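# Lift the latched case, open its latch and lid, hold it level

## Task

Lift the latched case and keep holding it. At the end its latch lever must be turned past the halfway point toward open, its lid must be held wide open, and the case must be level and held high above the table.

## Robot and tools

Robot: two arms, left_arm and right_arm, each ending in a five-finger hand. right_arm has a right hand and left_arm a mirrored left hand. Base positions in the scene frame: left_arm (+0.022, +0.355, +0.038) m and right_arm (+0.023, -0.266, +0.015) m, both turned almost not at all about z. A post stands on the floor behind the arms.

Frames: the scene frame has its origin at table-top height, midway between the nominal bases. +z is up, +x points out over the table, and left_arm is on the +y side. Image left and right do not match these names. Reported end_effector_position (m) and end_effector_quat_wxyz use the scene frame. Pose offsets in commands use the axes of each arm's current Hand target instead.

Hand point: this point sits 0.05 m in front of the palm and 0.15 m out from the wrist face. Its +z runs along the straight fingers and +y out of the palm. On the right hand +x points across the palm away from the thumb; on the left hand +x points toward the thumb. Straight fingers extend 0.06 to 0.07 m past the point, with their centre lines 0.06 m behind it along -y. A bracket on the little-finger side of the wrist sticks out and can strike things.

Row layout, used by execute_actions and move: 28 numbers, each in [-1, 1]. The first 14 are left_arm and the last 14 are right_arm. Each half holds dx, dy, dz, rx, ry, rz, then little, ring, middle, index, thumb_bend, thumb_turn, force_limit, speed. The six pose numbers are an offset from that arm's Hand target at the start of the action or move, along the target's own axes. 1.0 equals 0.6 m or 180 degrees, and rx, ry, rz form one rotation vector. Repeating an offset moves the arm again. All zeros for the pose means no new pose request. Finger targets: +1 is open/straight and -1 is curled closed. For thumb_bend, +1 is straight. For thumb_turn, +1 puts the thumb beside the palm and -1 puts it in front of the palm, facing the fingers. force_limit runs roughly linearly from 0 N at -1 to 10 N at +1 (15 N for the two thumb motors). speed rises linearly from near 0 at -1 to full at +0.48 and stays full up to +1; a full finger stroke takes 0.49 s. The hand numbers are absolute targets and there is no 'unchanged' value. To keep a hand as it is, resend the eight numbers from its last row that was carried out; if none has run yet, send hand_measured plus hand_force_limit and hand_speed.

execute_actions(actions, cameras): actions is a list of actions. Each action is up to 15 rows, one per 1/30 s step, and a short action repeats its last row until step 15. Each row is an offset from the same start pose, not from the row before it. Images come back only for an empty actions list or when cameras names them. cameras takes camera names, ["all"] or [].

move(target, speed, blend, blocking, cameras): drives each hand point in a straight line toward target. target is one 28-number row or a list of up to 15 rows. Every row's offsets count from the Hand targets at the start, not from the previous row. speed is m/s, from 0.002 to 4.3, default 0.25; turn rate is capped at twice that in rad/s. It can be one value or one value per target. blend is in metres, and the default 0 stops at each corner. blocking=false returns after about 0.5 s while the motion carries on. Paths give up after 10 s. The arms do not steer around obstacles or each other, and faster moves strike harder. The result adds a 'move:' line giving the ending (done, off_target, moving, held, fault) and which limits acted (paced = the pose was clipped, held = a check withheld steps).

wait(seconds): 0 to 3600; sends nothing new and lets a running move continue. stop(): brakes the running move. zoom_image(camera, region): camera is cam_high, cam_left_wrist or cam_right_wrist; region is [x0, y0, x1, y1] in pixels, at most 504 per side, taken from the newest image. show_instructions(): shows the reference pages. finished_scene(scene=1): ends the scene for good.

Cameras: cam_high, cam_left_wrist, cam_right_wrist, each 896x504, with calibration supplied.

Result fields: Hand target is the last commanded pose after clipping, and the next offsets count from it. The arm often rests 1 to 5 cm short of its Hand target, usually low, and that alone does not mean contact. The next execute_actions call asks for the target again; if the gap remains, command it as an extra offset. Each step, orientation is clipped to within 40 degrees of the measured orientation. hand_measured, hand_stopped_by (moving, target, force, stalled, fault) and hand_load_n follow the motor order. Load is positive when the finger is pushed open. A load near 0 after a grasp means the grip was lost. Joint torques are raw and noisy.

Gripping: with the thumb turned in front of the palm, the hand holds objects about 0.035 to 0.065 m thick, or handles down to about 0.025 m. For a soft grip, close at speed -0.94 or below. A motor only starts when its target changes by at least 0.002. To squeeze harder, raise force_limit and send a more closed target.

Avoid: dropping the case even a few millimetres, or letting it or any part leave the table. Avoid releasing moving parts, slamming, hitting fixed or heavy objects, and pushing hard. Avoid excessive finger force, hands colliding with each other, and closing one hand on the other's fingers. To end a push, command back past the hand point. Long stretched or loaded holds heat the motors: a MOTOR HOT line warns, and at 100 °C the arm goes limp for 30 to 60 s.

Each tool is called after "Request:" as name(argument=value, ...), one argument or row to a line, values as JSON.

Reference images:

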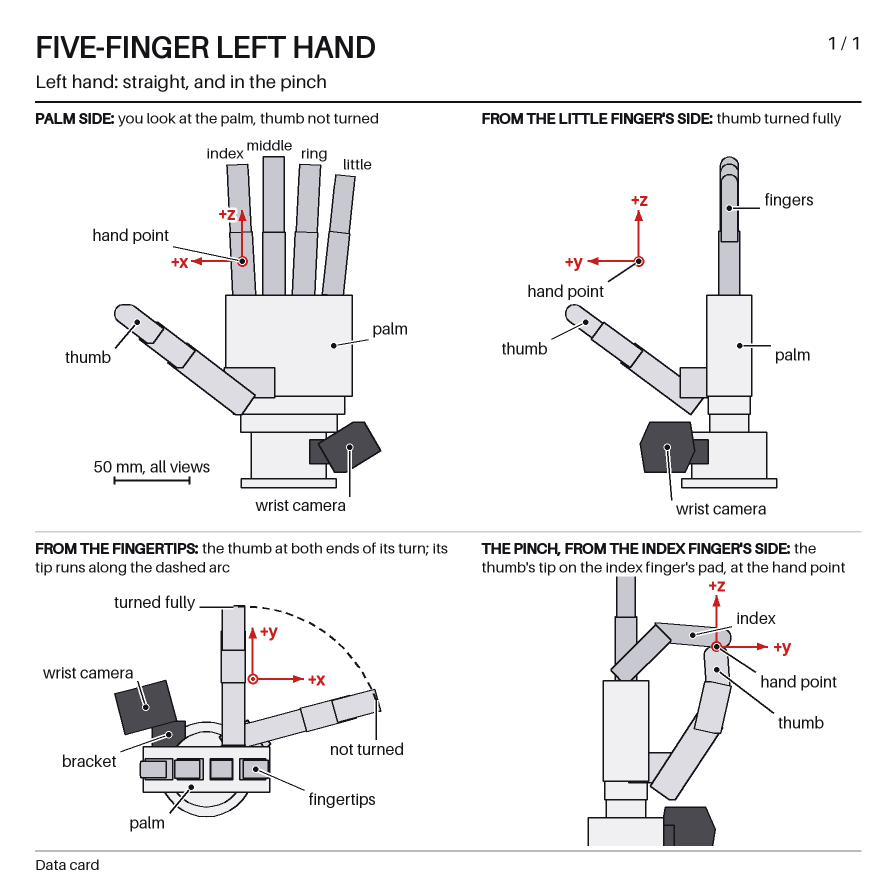

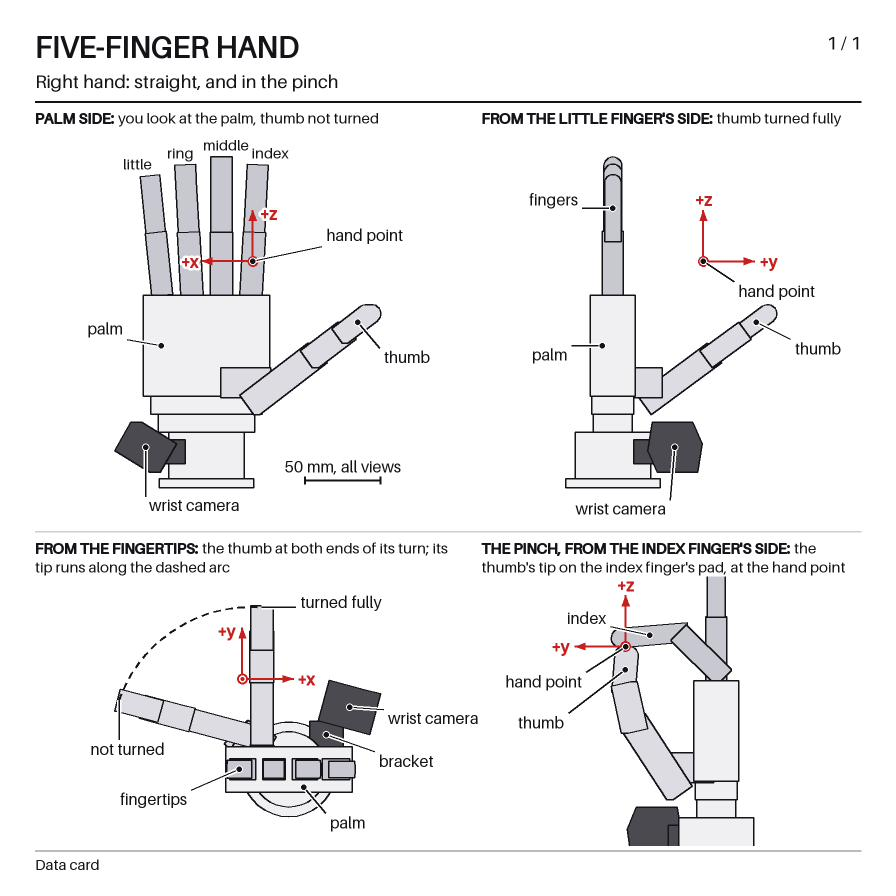

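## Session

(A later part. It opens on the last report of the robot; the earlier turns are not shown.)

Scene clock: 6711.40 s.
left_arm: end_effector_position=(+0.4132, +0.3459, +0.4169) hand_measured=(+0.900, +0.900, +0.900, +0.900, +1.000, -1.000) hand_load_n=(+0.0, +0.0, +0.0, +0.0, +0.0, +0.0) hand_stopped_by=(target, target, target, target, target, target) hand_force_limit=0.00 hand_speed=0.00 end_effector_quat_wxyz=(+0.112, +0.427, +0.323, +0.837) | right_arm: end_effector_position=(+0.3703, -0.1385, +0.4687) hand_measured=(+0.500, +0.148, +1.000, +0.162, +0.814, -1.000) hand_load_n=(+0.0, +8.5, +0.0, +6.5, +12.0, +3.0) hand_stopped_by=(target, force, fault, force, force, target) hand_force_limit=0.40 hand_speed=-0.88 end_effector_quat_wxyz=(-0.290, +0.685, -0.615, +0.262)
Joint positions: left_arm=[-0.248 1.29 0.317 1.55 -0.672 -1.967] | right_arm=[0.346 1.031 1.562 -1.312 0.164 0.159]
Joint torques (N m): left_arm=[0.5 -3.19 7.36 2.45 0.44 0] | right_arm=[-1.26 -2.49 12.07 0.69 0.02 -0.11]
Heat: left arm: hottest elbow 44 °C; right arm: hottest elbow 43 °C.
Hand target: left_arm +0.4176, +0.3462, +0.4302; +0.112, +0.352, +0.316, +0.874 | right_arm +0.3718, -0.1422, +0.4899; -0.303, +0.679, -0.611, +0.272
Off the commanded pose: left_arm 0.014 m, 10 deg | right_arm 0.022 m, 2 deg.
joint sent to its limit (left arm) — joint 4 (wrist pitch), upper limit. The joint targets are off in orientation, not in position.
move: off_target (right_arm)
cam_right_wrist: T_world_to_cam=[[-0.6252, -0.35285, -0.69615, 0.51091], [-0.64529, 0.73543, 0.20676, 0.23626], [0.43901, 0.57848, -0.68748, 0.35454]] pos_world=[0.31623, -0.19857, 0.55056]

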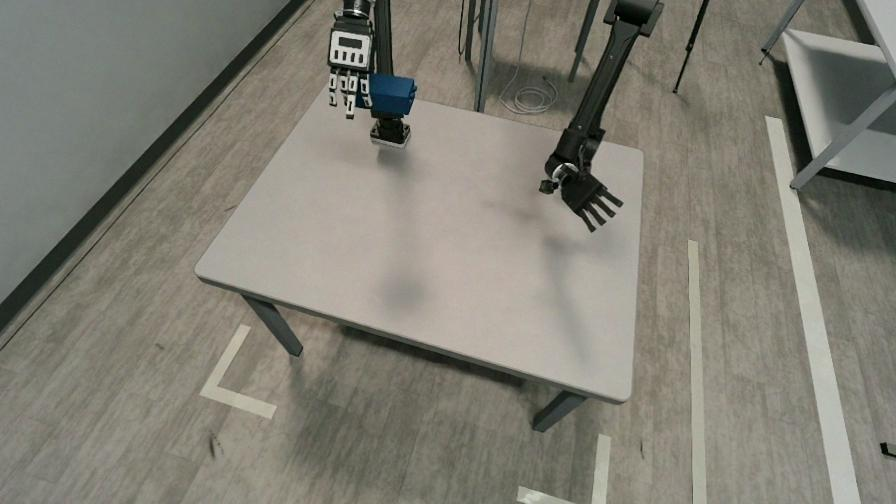

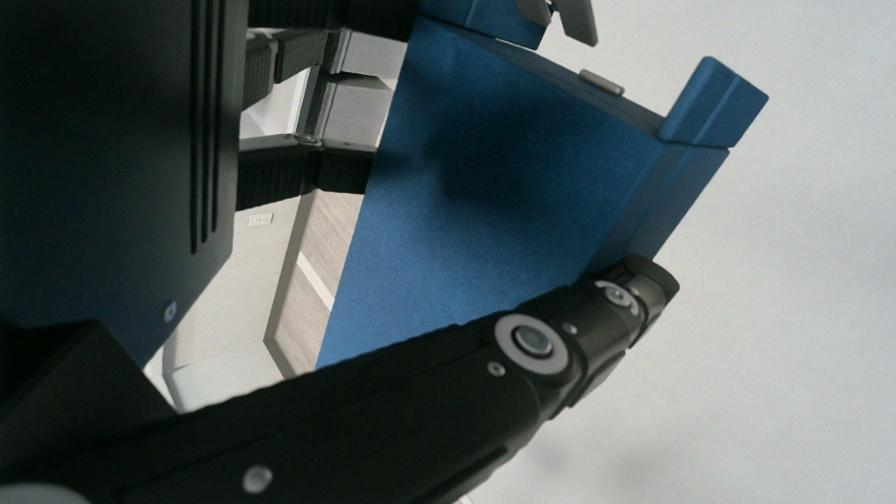

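Request:
move(
  target=[
    [-0.183,0.0435,-0.1412,-0.0194,-0.0388,-0.1033,0.9,0.9,0.9,0.9,1,-1,0.0,0.0,0,0,0,0,0,0,0.5,-0.6,1,-0.6,0.4,-1,0.4,-0.88],
    [-0.2792,0.2388,-0.2997,-0.0387,-0.0775,-0.2067,0.9,0.9,0.9,0.9,1,-1,0.0,0.0,0,0,0,0,0,0,0.5,-0.6,1,-0.6,0.4,-1,0.4,-0.88],
  ],
  speed=0.12,
  blend=0.03,
  cameras=["cam_high","cam_left_wrist"],
)

Scene clock: 6763.80 s.
left_arm: end_effector_position=(+0.4176, +0.0845, +0.3233) hand_measured=(+0.900, +0.900, +0.900, +0.900, +1.000, -1.000) hand_load_n=(+0.0, +0.0, +0.0, +0.0, +0.0, +0.0) hand_stopped_by=(target, target, target, target, target, target) hand_force_limit=0.00 hand_speed=0.00 end_effector_quat_wxyz=(+0.277, +0.544, +0.325, +0.723) | right_arm: end_effector_position=(+0.3703, -0.1385, +0.4687) hand_measured=(+0.500, +0.148, +1.000, +0.162, +0.814, -1.000) hand_load_n=(+0.0, +9.0, +0.0, +6.5, +12.0, +3.0) hand_stopped_by=(target, force, fault, force, force, target) hand_force_limit=0.40 hand_speed=-0.88 end_effector_quat_wxyz=(-0.290, +0.685, -0.615, +0.262)
Joint positions: left_arm=[-0.924 1.687 0.549 1.55 -1.056 -2.111] | right_arm=[0.346 1.031 1.562 -1.312 0.164 0.159]
Joint torques (N m): left_arm=[-0.03 -7.24 5.71 2.39 0.31 -0.15] | right_arm=[-1.32 -2.67 11.99 0.68 0.02 -0.1]
Heat: left arm: hottest elbow 44 °C; right arm: hottest elbow 45 °C.
Hand target: left_arm +0.4197, +0.0799, +0.3303; +0.442, +0.328, +0.344, +0.761 | right_arm +0.3718, -0.1423, +0.4899; -0.303, +0.679, -0.611, +0.272
Off the commanded pose: left_arm 0.009 m, 32 deg | right_arm 0.022 m, 2 deg.
joint sent to its limit (left arm) — joint 4 (wrist pitch), upper limit; joint 6 (wrist roll), lower limit. The joint targets are off in orientation, not in position.
move: off_target (left_arm)
cam_left_wrist: T_world_to_cam=[[-0.01209, 0.7715, -0.63611, 0.13729], [-0.74508, 0.41732, 0.5203, 0.10453], [0.66687, 0.48024, 0.56978, -0.39052]] pos_world=[0.33997, 0.038, 0.25546]

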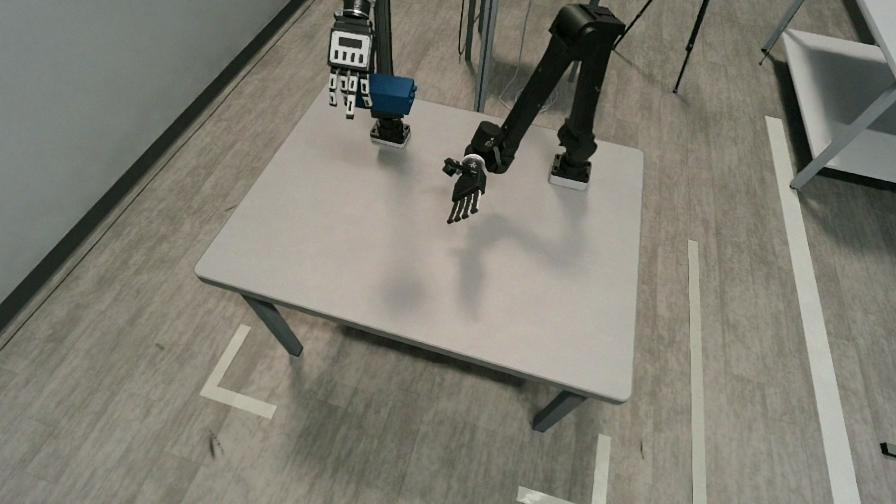

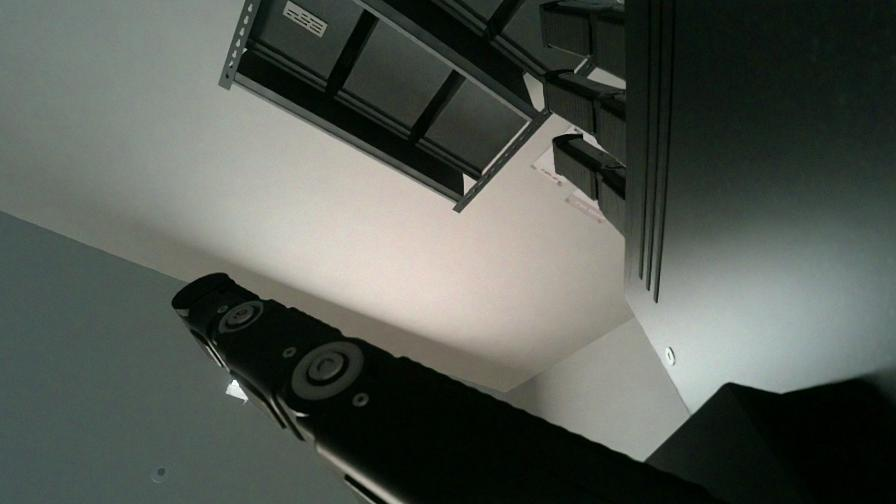

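Request:
move(
  target=[-0.2033,0.1503,-0.1202,-0.02,-0.0388,-0.1029,0.9,0.9,0.9,0.9,1,-1,0.0,0.0,0,0,0,0,0,0,0.5,-0.6,1,-0.6,0.4,-1,0.4,-0.88],
  speed=0.1,
  cameras=["cam_high","cam_left_wrist"],
)

Scene clock: 6779.27 s.
left_arm: end_effector_position=(+0.3704, -0.0739, +0.3331) hand_measured=(+0.900, +0.900, +0.900, +0.900, +1.000, -1.000) hand_load_n=(+0.0, +0.0, +0.0, +0.0, +0.0, +0.0) hand_stopped_by=(target, target, target, target, target, target) hand_force_limit=0.00 hand_speed=0.00 end_effector_quat_wxyz=(+0.385, +0.545, +0.305, +0.680) | right_arm: end_effector_position=(+0.3703, -0.1385, +0.4687) hand_measured=(+0.500, +0.148, +1.000, +0.162, +0.814, -1.000) hand_load_n=(+0.0, +8.5, +0.0, +6.5, +12.0, +3.0) hand_stopped_by=(target, force, fault, force, force, target) hand_force_limit=0.40 hand_speed=-0.88 end_effector_quat_wxyz=(-0.290, +0.685, -0.615, +0.262)
Joint positions: left_arm=[-1.183 1.856 0.834 1.55 -1.12 -2.111] | right_arm=[0.346 1.031 1.562 -1.312 0.164 0.159]
Joint torques (N m): left_arm=[-0.62 -10.05 6.61 2.22 0.52 -0.16] | right_arm=[-1.32 -2.61 11.99 0.7 0.02 -0.1]
Heat: left arm: hottest elbow 43 °C; right arm: hottest elbow 45 °C.
Hand target: left_arm +0.3697, -0.0803, +0.3400; +0.588, +0.300, +0.340, +0.669 | right_arm +0.3718, -0.1423, +0.4899; -0.303, +0.679, -0.611, +0.272
Off the commanded pose: left_arm 0.010 m, 37 deg | right_arm 0.022 m, 2 deg.
joint sent to its limit (left arm) — joint 4 (wrist pitch), upper limit; joint 6 (wrist roll), lower limit. The joint targets are off in orientation, not in position.
move: off_target (left_arm)
cam_left_wrist: T_world_to_cam=[[0.1582, 0.67811, -0.71773, 0.22234], [-0.65559, 0.61568, 0.43719, 0.13955], [0.73836, 0.40137, 0.54197, -0.31168]] pos_world=[0.28645, -0.11159, 0.26748]

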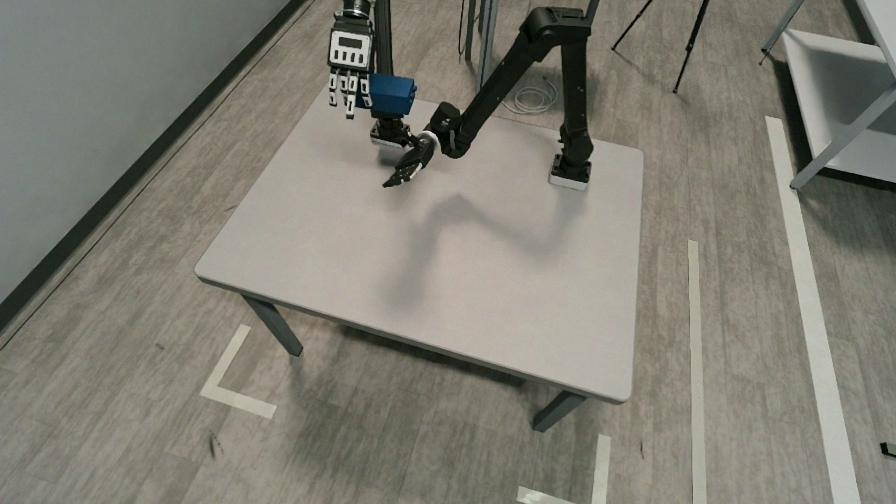

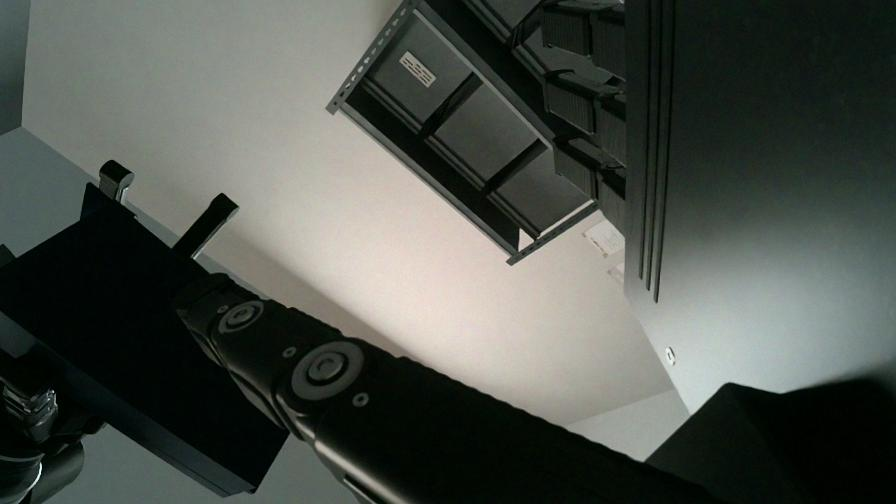

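Request:
move(
  target=[0.366,0.0627,0.0833,0.0087,-0.0263,0.1173,0.9,0.9,0.9,0.9,1,-1,0.0,0.0,0,0,0,0,0,0,0.5,-0.6,1,-0.6,0.4,-1,0.4,-0.88],
  speed=0.12,
)

Scene clock: 7026.00 s.
left_arm: end_effector_position=(+0.3626, +0.1334, +0.3961) hand_measured=(+0.900, +0.900, +0.900, +0.900, +1.000, -1.000) hand_load_n=(+0.0, +0.0, +0.0, +0.0, +0.0, +0.0) hand_stopped_by=(target, target, target, target, target, target) hand_force_limit=0.00 hand_speed=0.00 end_effector_quat_wxyz=(+0.371, +0.508, +0.246, +0.738) | right_arm: end_effector_position=(+0.3703, -0.1385, +0.4687) hand_measured=(+0.500, +0.148, +1.000, +0.162, +0.814, -1.000) hand_load_n=(+0.0, +8.5, +0.0, +6.0, +12.0, +3.0) hand_stopped_by=(target, force, fault, force, force, target) hand_force_limit=0.40 hand_speed=-0.88 end_effector_quat_wxyz=(-0.290, +0.685, -0.615, +0.262)
Joint positions: left_arm=[-0.845 1.375 0.348 1.55 -0.755 -2.111] | right_arm=[0.346 1.031 1.562 -1.312 0.164 0.159]
Joint torques (N m): left_arm=[0.44 -5.13 3.96 2.44 0.53 -0.12] | right_arm=[-1.32 -2.61 12.01 0.68 0.01 -0.11]
Heat: left arm: hottest elbow 41 °C; right arm: hottest elbow 47 °C.
Hand target: left_arm +0.3598, +0.1399, +0.4000; +0.465, +0.392, +0.265, +0.748 | right_arm +0.3718, -0.1423, +0.4899; -0.303, +0.679, -0.611, +0.272
Off the commanded pose: left_arm 0.008 m, 17 deg | right_arm 0.022 m, 2 deg.
joint sent to its limit (left arm) — joint 4 (wrist pitch), upper limit; joint 6 (wrist roll), lower limit. The joint targets are off in orientation, not in position.
move: off_target (left_arm)

Request:
move(
  target=[
    [0,0,0,0,0,0,0.9,0.9,0.9,0.9,1,-1,0.0,0.0,0,-0.0868,-0.078,0,0,0,0.5,-0.6,1,-0.6,0.4,-1,0.4,-0.88],
    [0,0,0,0,0,0,0.9,0.9,0.9,0.9,1,-1,0.0,0.0,-0.3267,-0.1247,-0.0655,0,-0.0359,-0.0323,0.5,-0.6,1,-0.6,0.4,-1,0.4,-0.88],
  ],
  speed=0.08,
  blend=0.02,
  cameras=["all"],
)

Request:
zoom_image(
  camera="cam_high",
  region=[370, 40, 530, 190],
)

Scene clock: 7038.57 s.
left_arm: end_effector_position=(+0.3625, +0.1333, +0.3962) hand_measured=(+0.900, +0.900, +0.900, +0.900, +1.000, -1.000) hand_load_n=(+0.0, +0.0, +0.0, +0.0, +0.0, -0.5) hand_stopped_by=(target, target, target, target, target, target) hand_force_limit=0.00 hand_speed=0.00 end_effector_quat_wxyz=(+0.371, +0.508, +0.245, +0.738) | right_arm: end_effector_position=(+0.3765, +0.0533, +0.5528) hand_measured=(+0.500, +0.148, +1.000, +0.162, +0.814, -1.000) hand_load_n=(+0.0, +8.5, +0.0, +6.5, +12.0, +3.0) hand_stopped_by=(target, force, fault, force, force, target) hand_force_limit=0.40 hand_speed=-0.88 end_effector_quat_wxyz=(-0.303, +0.733, -0.555, +0.249)
Joint positions: left_arm=[-0.845 1.375 0.348 1.55 -0.754 -2.111] | right_arm=[0.807 1.457 2.195 -1.585 0.393 0.37]
Joint torques (N m): left_arm=[0.5 -5.01 3.9 2.43 0.52 -0.13] | right_arm=[0.38 -7.41 10.74 0.58 0.38 0.14]
Heat: left arm: hottest elbow 41 °C; right arm: hottest elbow 47 °C.
Hand target: left_arm +0.3598, +0.1399, +0.4000; +0.465, +0.392, +0.264, +0.748 | right_arm +0.3719, +0.0548, +0.5720; -0.323, +0.723, -0.558, +0.248
Off the commanded pose: left_arm 0.008 m, 17 deg | right_arm 0.020 m, 3 deg.
joint sent to its limit (left arm) — joint 4 (wrist pitch), upper limit; joint 6 (wrist roll), lower limit. The joint targets are off in orientation, not in position.
move: off_target (right_arm)
cam_left_wrist: T_world_to_cam=[[0.24467, 0.75009, -0.61441, 0.04649], [-0.73096, 0.55903, 0.39139, 0.03226], [0.63705, 0.35334, 0.68506, -0.43674]] pos_world=[0.29043, 0.10141, 0.31513]
cam_right_wrist: T_world_to_cam=[[-0.55539, -0.464, -0.6901, 0.61725], [-0.75423, 0.6306, 0.183, 0.14162], [0.35027, 0.62213, -0.70019, 0.33674]] pos_world=[0.33168, -0.0124, 0.63583]

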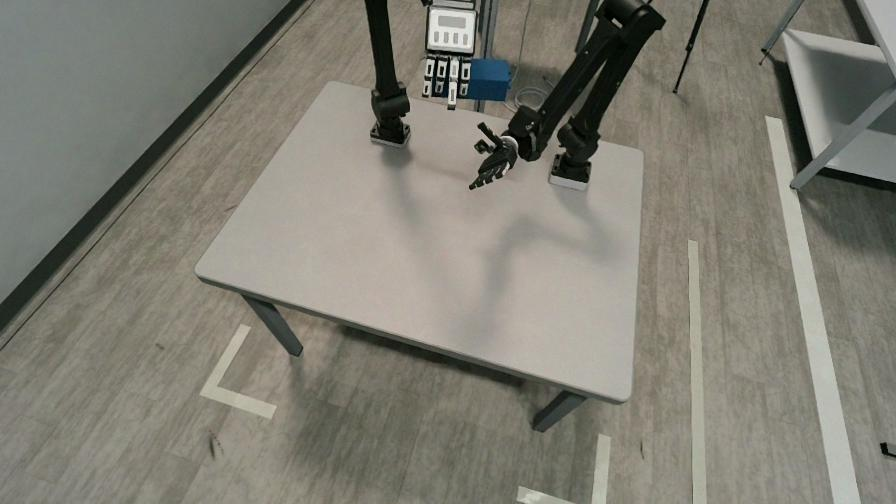

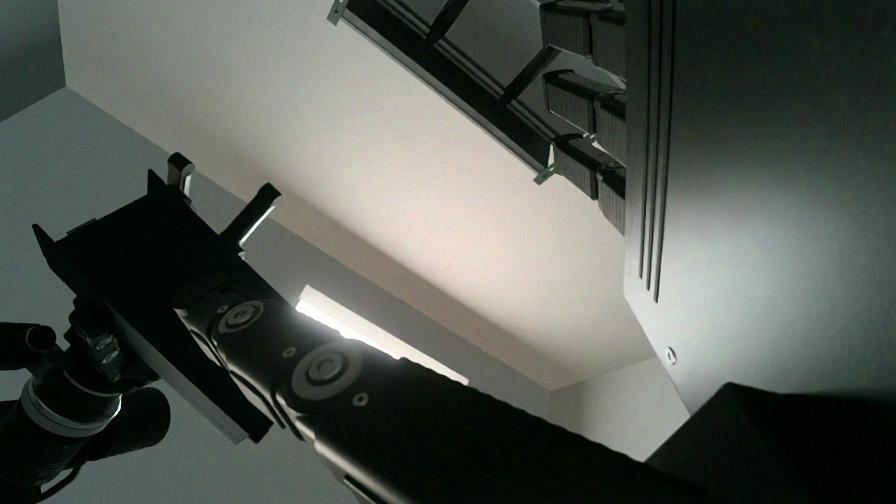

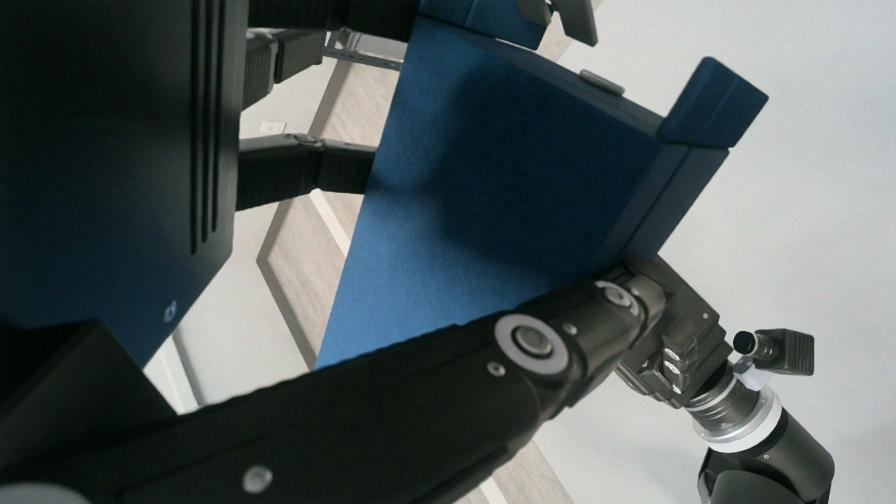

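Scaled by 3.150 from the camera's image (finer frame: 1280x720).

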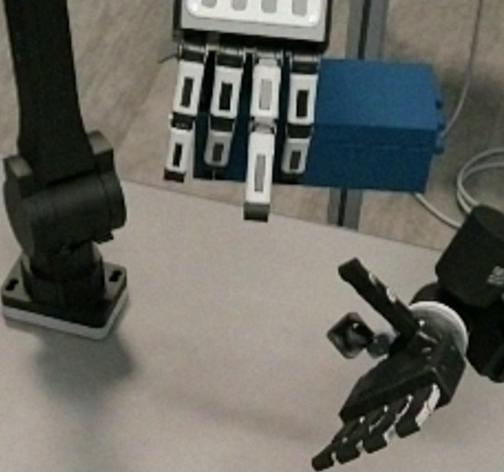

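Request:
zoom_image(
  camera="cam_high",
  region=[415, 45, 515, 115],
)

Scaled by 5.040 from the camera's image (finer frame: 1280x720).

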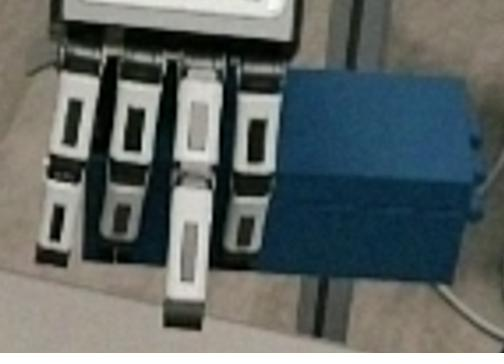

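Request:
zoom_image(
  camera="cam_high",
  region=[460, 100, 560, 195],
)

Scaled by 5.040 from the camera's image (finer frame: 1280x720).

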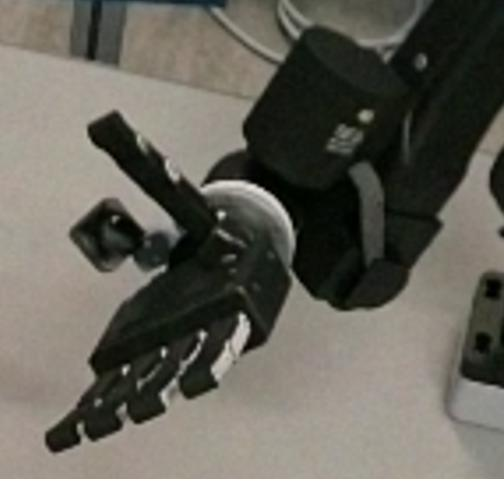

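Request:
execute_actions(
  actions=[],
  cameras=["cam_left_wrist"],
)

Request:
zoom_image(
  camera="cam_left_wrist",
  region=[0, 120, 320, 460],
)

Scene clock: 7074.50 s.
left_arm: end_effector_position=(+0.3625, +0.1333, +0.3962) hand_measured=(+0.900, +0.900, +0.900, +0.900, +1.000, -1.000) hand_load_n=(+0.0, +0.0, +0.0, +0.0, +0.0, -0.5) hand_stopped_by=(target, target, target, target, target, target) hand_force_limit=0.00 hand_speed=0.00 end_effector_quat_wxyz=(+0.371, +0.508, +0.245, +0.738) | right_arm: end_effector_position=(+0.3765, +0.0533, +0.5528) hand_measured=(+0.500, +0.148, +1.000, +0.162, +0.814, -1.000) hand_load_n=(+0.0, +8.5, +0.0, +6.0, +12.0, +3.0) hand_stopped_by=(target, force, fault, force, force, target) hand_force_limit=0.40 hand_speed=-0.88 end_effector_quat_wxyz=(-0.303, +0.733, -0.555, +0.249)
Joint positions: left_arm=[-0.845 1.375 0.348 1.55 -0.754 -2.111] | right_arm=[0.807 1.457 2.195 -1.585 0.393 0.37]
Joint velocities: within noise
Joint torques (N m): left_arm=[0.56 -5.13 3.9 2.43 0.53 -0.12] | right_arm=[0.38 -7.59 10.71 0.57 0.38 0.14]
Heat: left arm: hottest elbow 40 °C; right arm: hottest elbow 47 °C.
Hand target: left_arm +0.3598, +0.1399, +0.4000; +0.465, +0.392, +0.264, +0.748 | right_arm +0.3719, +0.0548, +0.5720; -0.323, +0.723, -0.558, +0.248
Off the commanded pose: left_arm 0.008 m, 17 deg | right_arm 0.020 m, 3 deg.
camera_calibration:
cam_left_wrist: T_world_to_cam=[[0.24467, 0.75009, -0.61441, 0.04649], [-0.73096, 0.55903, 0.39139, 0.03226], [0.63705, 0.35334, 0.68506, -0.43674]] pos_world=[0.29043, 0.10141, 0.31513]
Images, in order (width x height): cam_left_wrist 896x504.

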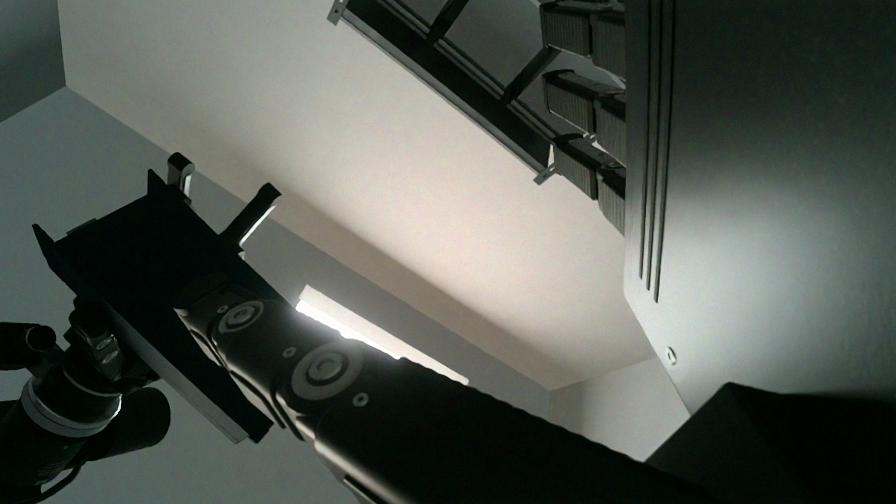

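Scaled by 1.482 from the camera's image (finer frame: 1280x720).

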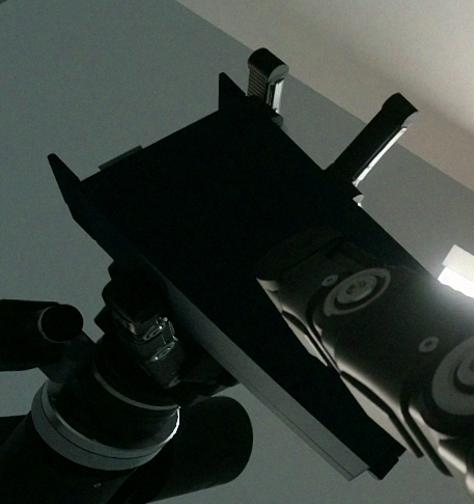

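Request:
move(
  target=[0.047,0.1251,0.1005,0,0,0,0.9,0.9,0.9,0.9,1,-1,0.0,0.0,0,0,0,0,0,0,0.5,-0.6,1,-0.6,0.4,-1,0.4,-0.88],
  speed=0.06,
  cameras=["all"],
)

Request:
zoom_image(
  camera="cam_high",
  region=[415, 45, 555, 165],
)

Request:
zoom_image(
  camera="cam_left_wrist",
  region=[0, 120, 420, 504],
)

Scene clock: 7111.07 s.
left_arm: end_effector_position=(+0.3668, +0.1285, +0.4763) hand_measured=(+0.900, +0.900, +0.900, +0.900, +1.000, -1.000) hand_load_n=(+0.0, +0.0, +0.0, +0.0, +0.0, -0.5) hand_stopped_by=(target, target, target, target, target, target) hand_force_limit=0.00 hand_speed=0.00 end_effector_quat_wxyz=(+0.429, +0.427, +0.253, +0.755) | right_arm: end_effector_position=(+0.3765, +0.0533, +0.5528) hand_measured=(+0.500, +0.148, +1.000, +0.162, +0.814, -1.000) hand_load_n=(+0.0, +8.5, +0.0, +6.5, +12.0, +3.0) hand_stopped_by=(target, force, fault, force, force, target) hand_force_limit=0.40 hand_speed=-0.88 end_effector_quat_wxyz=(-0.303, +0.733, -0.555, +0.249)
Joint positions: left_arm=[-0.819 1.325 0.495 1.55 -0.692 -2.111] | right_arm=[0.807 1.457 2.195 -1.585 0.393 0.37]
Joint torques (N m): left_arm=[0.79 -5.95 8.46 2.25 0.58 -0.11] | right_arm=[0.32 -7.59 10.8 0.58 0.39 0.16]
Heat: left arm: hottest elbow 39 °C; right arm: hottest elbow 47 °C.
Hand target: left_arm +0.3660, +0.1351, +0.5000; +0.465, +0.392, +0.264, +0.748 | right_arm +0.3719, +0.0548, +0.5720; -0.323, +0.723, -0.558, +0.248
Off the commanded pose: left_arm 0.025 m, 6 deg | right_arm 0.020 m, 3 deg.
joint sent to its limit (left arm) — joint 4 (wrist pitch), upper limit; joint 6 (wrist roll), lower limit. The joint targets still meet the commanded pose.
move: off_target (left_arm)
cam_left_wrist: T_world_to_cam=[[0.36369, 0.66615, -0.65114, 0.08297], [-0.76392, 0.6133, 0.20075, 0.10258], [0.53307, 0.4244, 0.73193, -0.4859]] pos_world=[0.30721, 0.08804, 0.38908]
cam_right_wrist: T_world_to_cam=[[-0.5556, -0.46371, -0.69013, 0.61734], [-0.75401, 0.63079, 0.18319, 0.14143], [0.35038, 0.62215, -0.70011, 0.33666]] pos_world=[0.33168, -0.0124, 0.63583]

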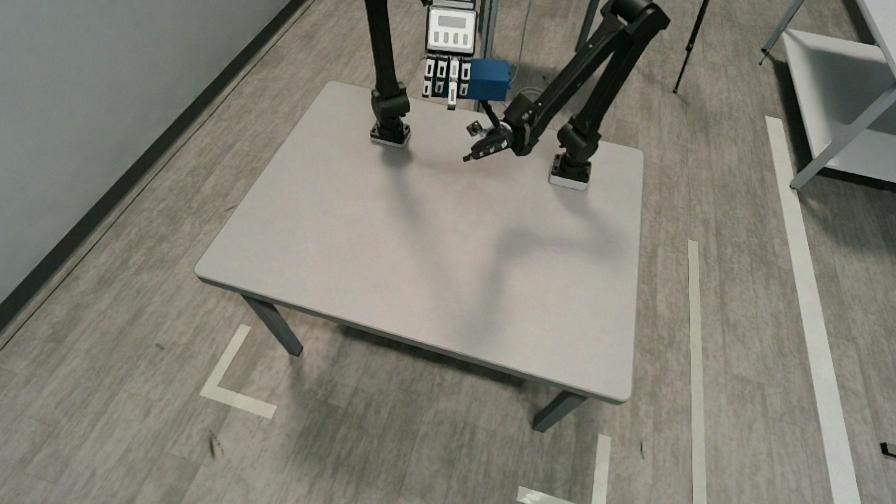

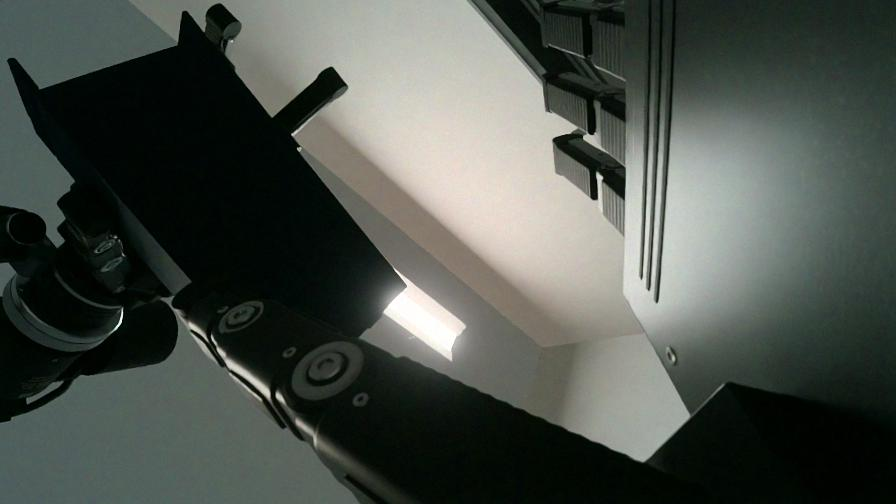

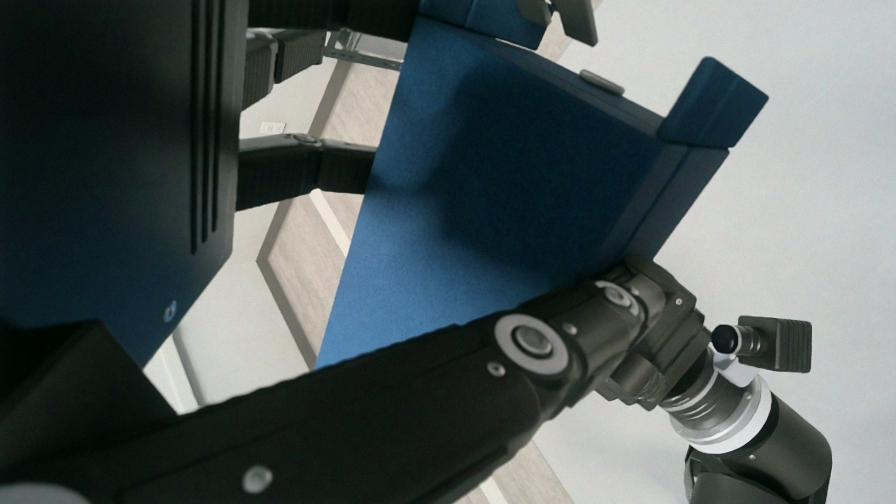

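Scaled by 3.600 from the camera's image (finer frame: 1280x720).

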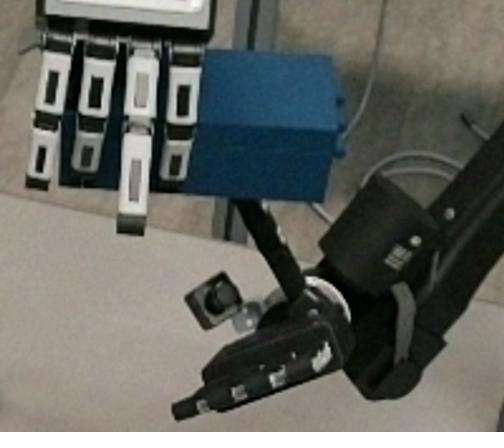

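Scaled by 1.200 from the camera's image (finer frame: 1280x720).

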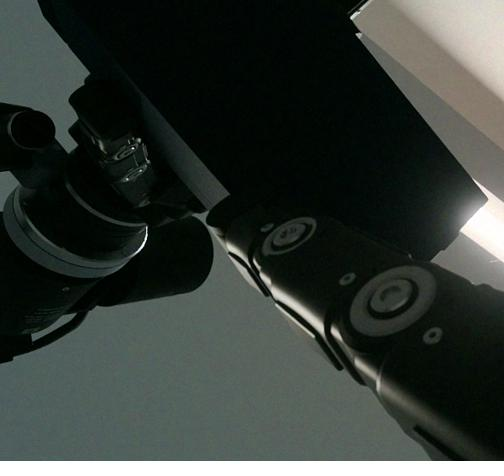

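Request:
move(
  target=[0.0397,0.0708,0.0378,-0.0057,-0.0127,-0.0092,0.9,0.9,0.9,0.9,1,-1,0.0,0.0,0,0,0,0,0,0,0.5,-0.6,1,-0.6,0.4,-1,0.4,-0.88],
  speed=0.05,
  cameras=["all"],
)

Request:
zoom_image(
  camera="cam_high",
  region=[415, 45, 555, 165],
)

Scene clock: 7146.63 s.
left_arm: end_effector_position=(+0.3567, +0.1343, +0.5294) hand_measured=(+0.900, +0.900, +0.900, +0.900, +1.000, -1.000) hand_load_n=(+0.0, +0.0, +0.0, +0.0, +0.0, +0.0) hand_stopped_by=(target, target, target, target, target, target) hand_force_limit=0.00 hand_speed=0.00 end_effector_quat_wxyz=(+0.443, +0.410, +0.248, +0.758) | right_arm: end_effector_position=(+0.3765, +0.0533, +0.5528) hand_measured=(+0.500, +0.148, +1.000, +0.162, +0.814, -1.000) hand_load_n=(+0.0, +8.5, +0.0, +6.5, +12.0, +3.0) hand_stopped_by=(target, force, fault, force, force, target) hand_force_limit=0.40 hand_speed=-0.88 end_effector_quat_wxyz=(-0.303, +0.733, -0.555, +0.249)
Joint positions: left_arm=[-0.817 1.189 0.545 1.405 -0.668 -2.111] | right_arm=[0.807 1.457 2.195 -1.585 0.393 0.37]
Joint torques (N m): left_arm=[0.67 -5.13 9.66 1.37 0.57 -0.13] | right_arm=[0.38 -7.41 10.78 0.61 0.39 0.16]
Heat: left arm: hottest elbow 43 °C; right arm: hottest elbow 47 °C.
Hand target: left_arm +0.3579, +0.1392, +0.5529; +0.485, +0.399, +0.254, +0.736 | right_arm +0.3719, +0.0548, +0.5720; -0.323, +0.723, -0.558, +0.248
Off the commanded pose: left_arm 0.024 m, 6 deg | right_arm 0.020 m, 3 deg.
joint sent to its limit (left arm) — joint 6 (wrist roll), lower limit. The joint targets are off in orientation, not in position.
move: off_target (left_arm)
cam_left_wrist: T_world_to_cam=[[0.39955, 0.64783, -0.6486, 0.10559], [-0.76157, 0.6284, 0.15851, 0.10027], [0.51026, 0.43062, 0.74445, -0.5212]] pos_world=[0.30012, 0.09302, 0.44059]
cam_right_wrist: T_world_to_cam=[[-0.5556, -0.46371, -0.69013, 0.61734], [-0.75401, 0.63079, 0.18319, 0.14143], [0.35038, 0.62215, -0.70011, 0.33666]] pos_world=[0.33168, -0.0124, 0.63583]

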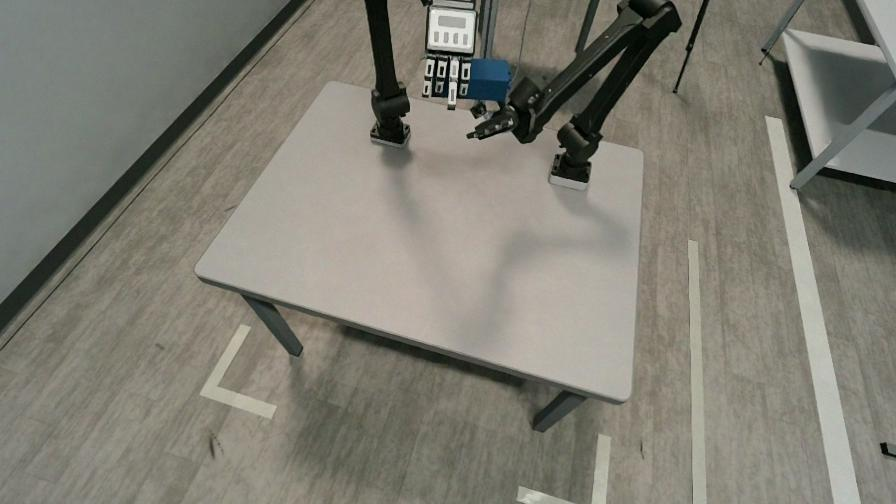

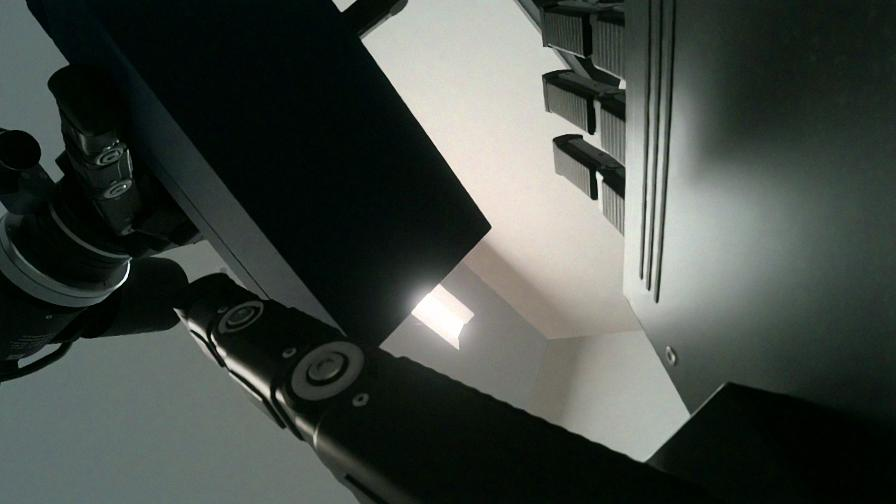

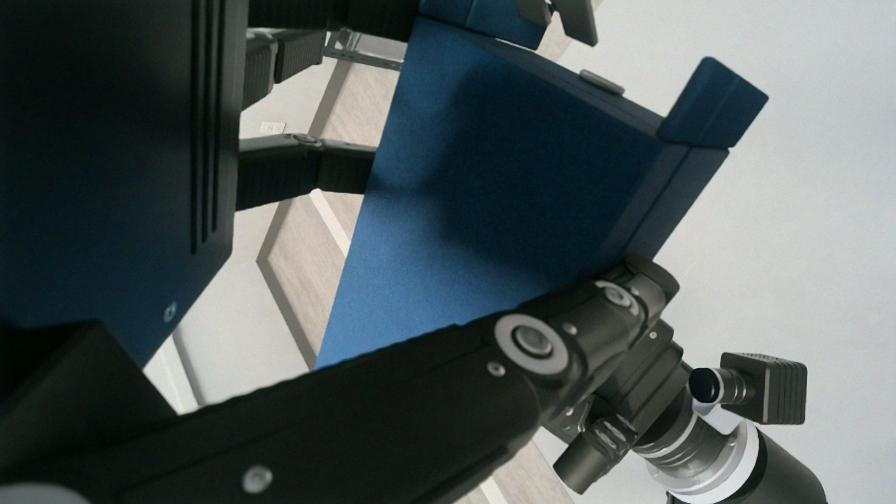

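Scaled by 3.600 from the camera's image (finer frame: 1280x720).

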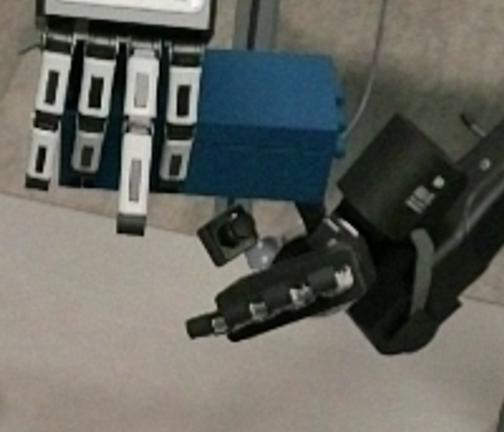

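Request:
execute_actions(
  actions=[],
  cameras=["cam_left_wrist"],
)

Request:
zoom_image(
  camera="cam_left_wrist",
  region=[100, 140, 520, 390],
)

Scene clock: 7152.33 s.
left_arm: end_effector_position=(+0.3567, +0.1343, +0.5294) hand_measured=(+0.900, +0.900, +0.900, +0.900, +1.000, -1.000) hand_load_n=(+0.0, +0.0, +0.0, +0.5, +0.0, +0.0) hand_stopped_by=(target, target, target, target, target, target) hand_force_limit=0.00 hand_speed=0.00 end_effector_quat_wxyz=(+0.443, +0.410, +0.248, +0.758) | right_arm: end_effector_position=(+0.3765, +0.0533, +0.5528) hand_measured=(+0.500, +0.148, +1.000, +0.162, +0.814, -1.000) hand_load_n=(+0.0, +8.5, +0.0, +6.5, +12.0, +3.0) hand_stopped_by=(target, force, fault, force, force, target) hand_force_limit=0.40 hand_speed=-0.88 end_effector_quat_wxyz=(-0.303, +0.733, -0.555, +0.249)
Joint positions: left_arm=[-0.817 1.189 0.545 1.405 -0.668 -2.111] | right_arm=[0.807 1.457 2.195 -1.585 0.393 0.37]
Joint velocities: within noise
Joint torques (N m): left_arm=[0.85 -5.01 9.65 1.33 0.59 -0.12] | right_arm=[0.38 -7.36 10.77 0.57 0.38 0.15]
Heat: left arm: hottest elbow 44 °C; right arm: hottest elbow 47 °C.
Hand target: left_arm +0.3579, +0.1392, +0.5529; +0.485, +0.399, +0.254, +0.736 | right_arm +0.3719, +0.0548, +0.5720; -0.323, +0.723, -0.558, +0.248
Off the commanded pose: left_arm 0.024 m, 6 deg | right_arm 0.020 m, 3 deg.
camera_calibration:
cam_left_wrist: T_world_to_cam=[[0.39955, 0.64783, -0.6486, 0.10559], [-0.76157, 0.6284, 0.15851, 0.10027], [0.51026, 0.43062, 0.74445, -0.5212]] pos_world=[0.30012, 0.09302, 0.44059]
Images, in order (width x height): cam_left_wrist 896x504.

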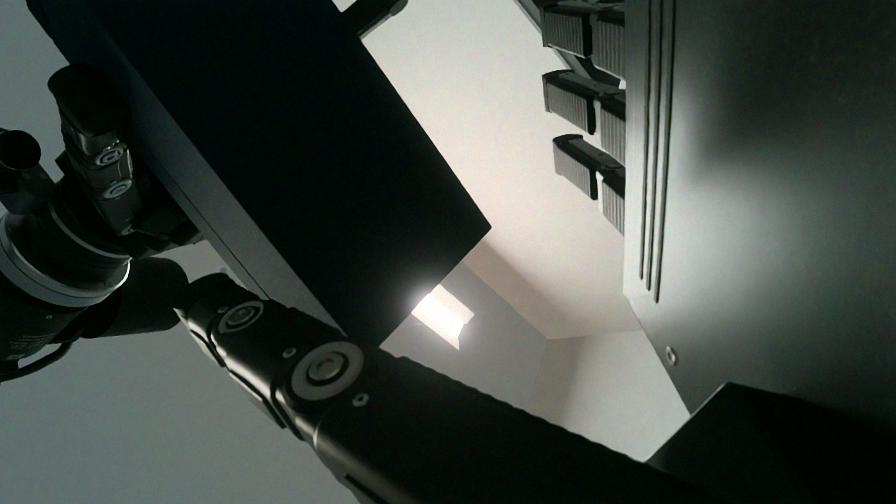

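Scaled by 1.200 from the camera's image (finer frame: 1280x720).

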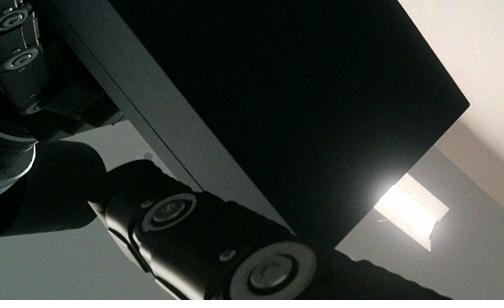

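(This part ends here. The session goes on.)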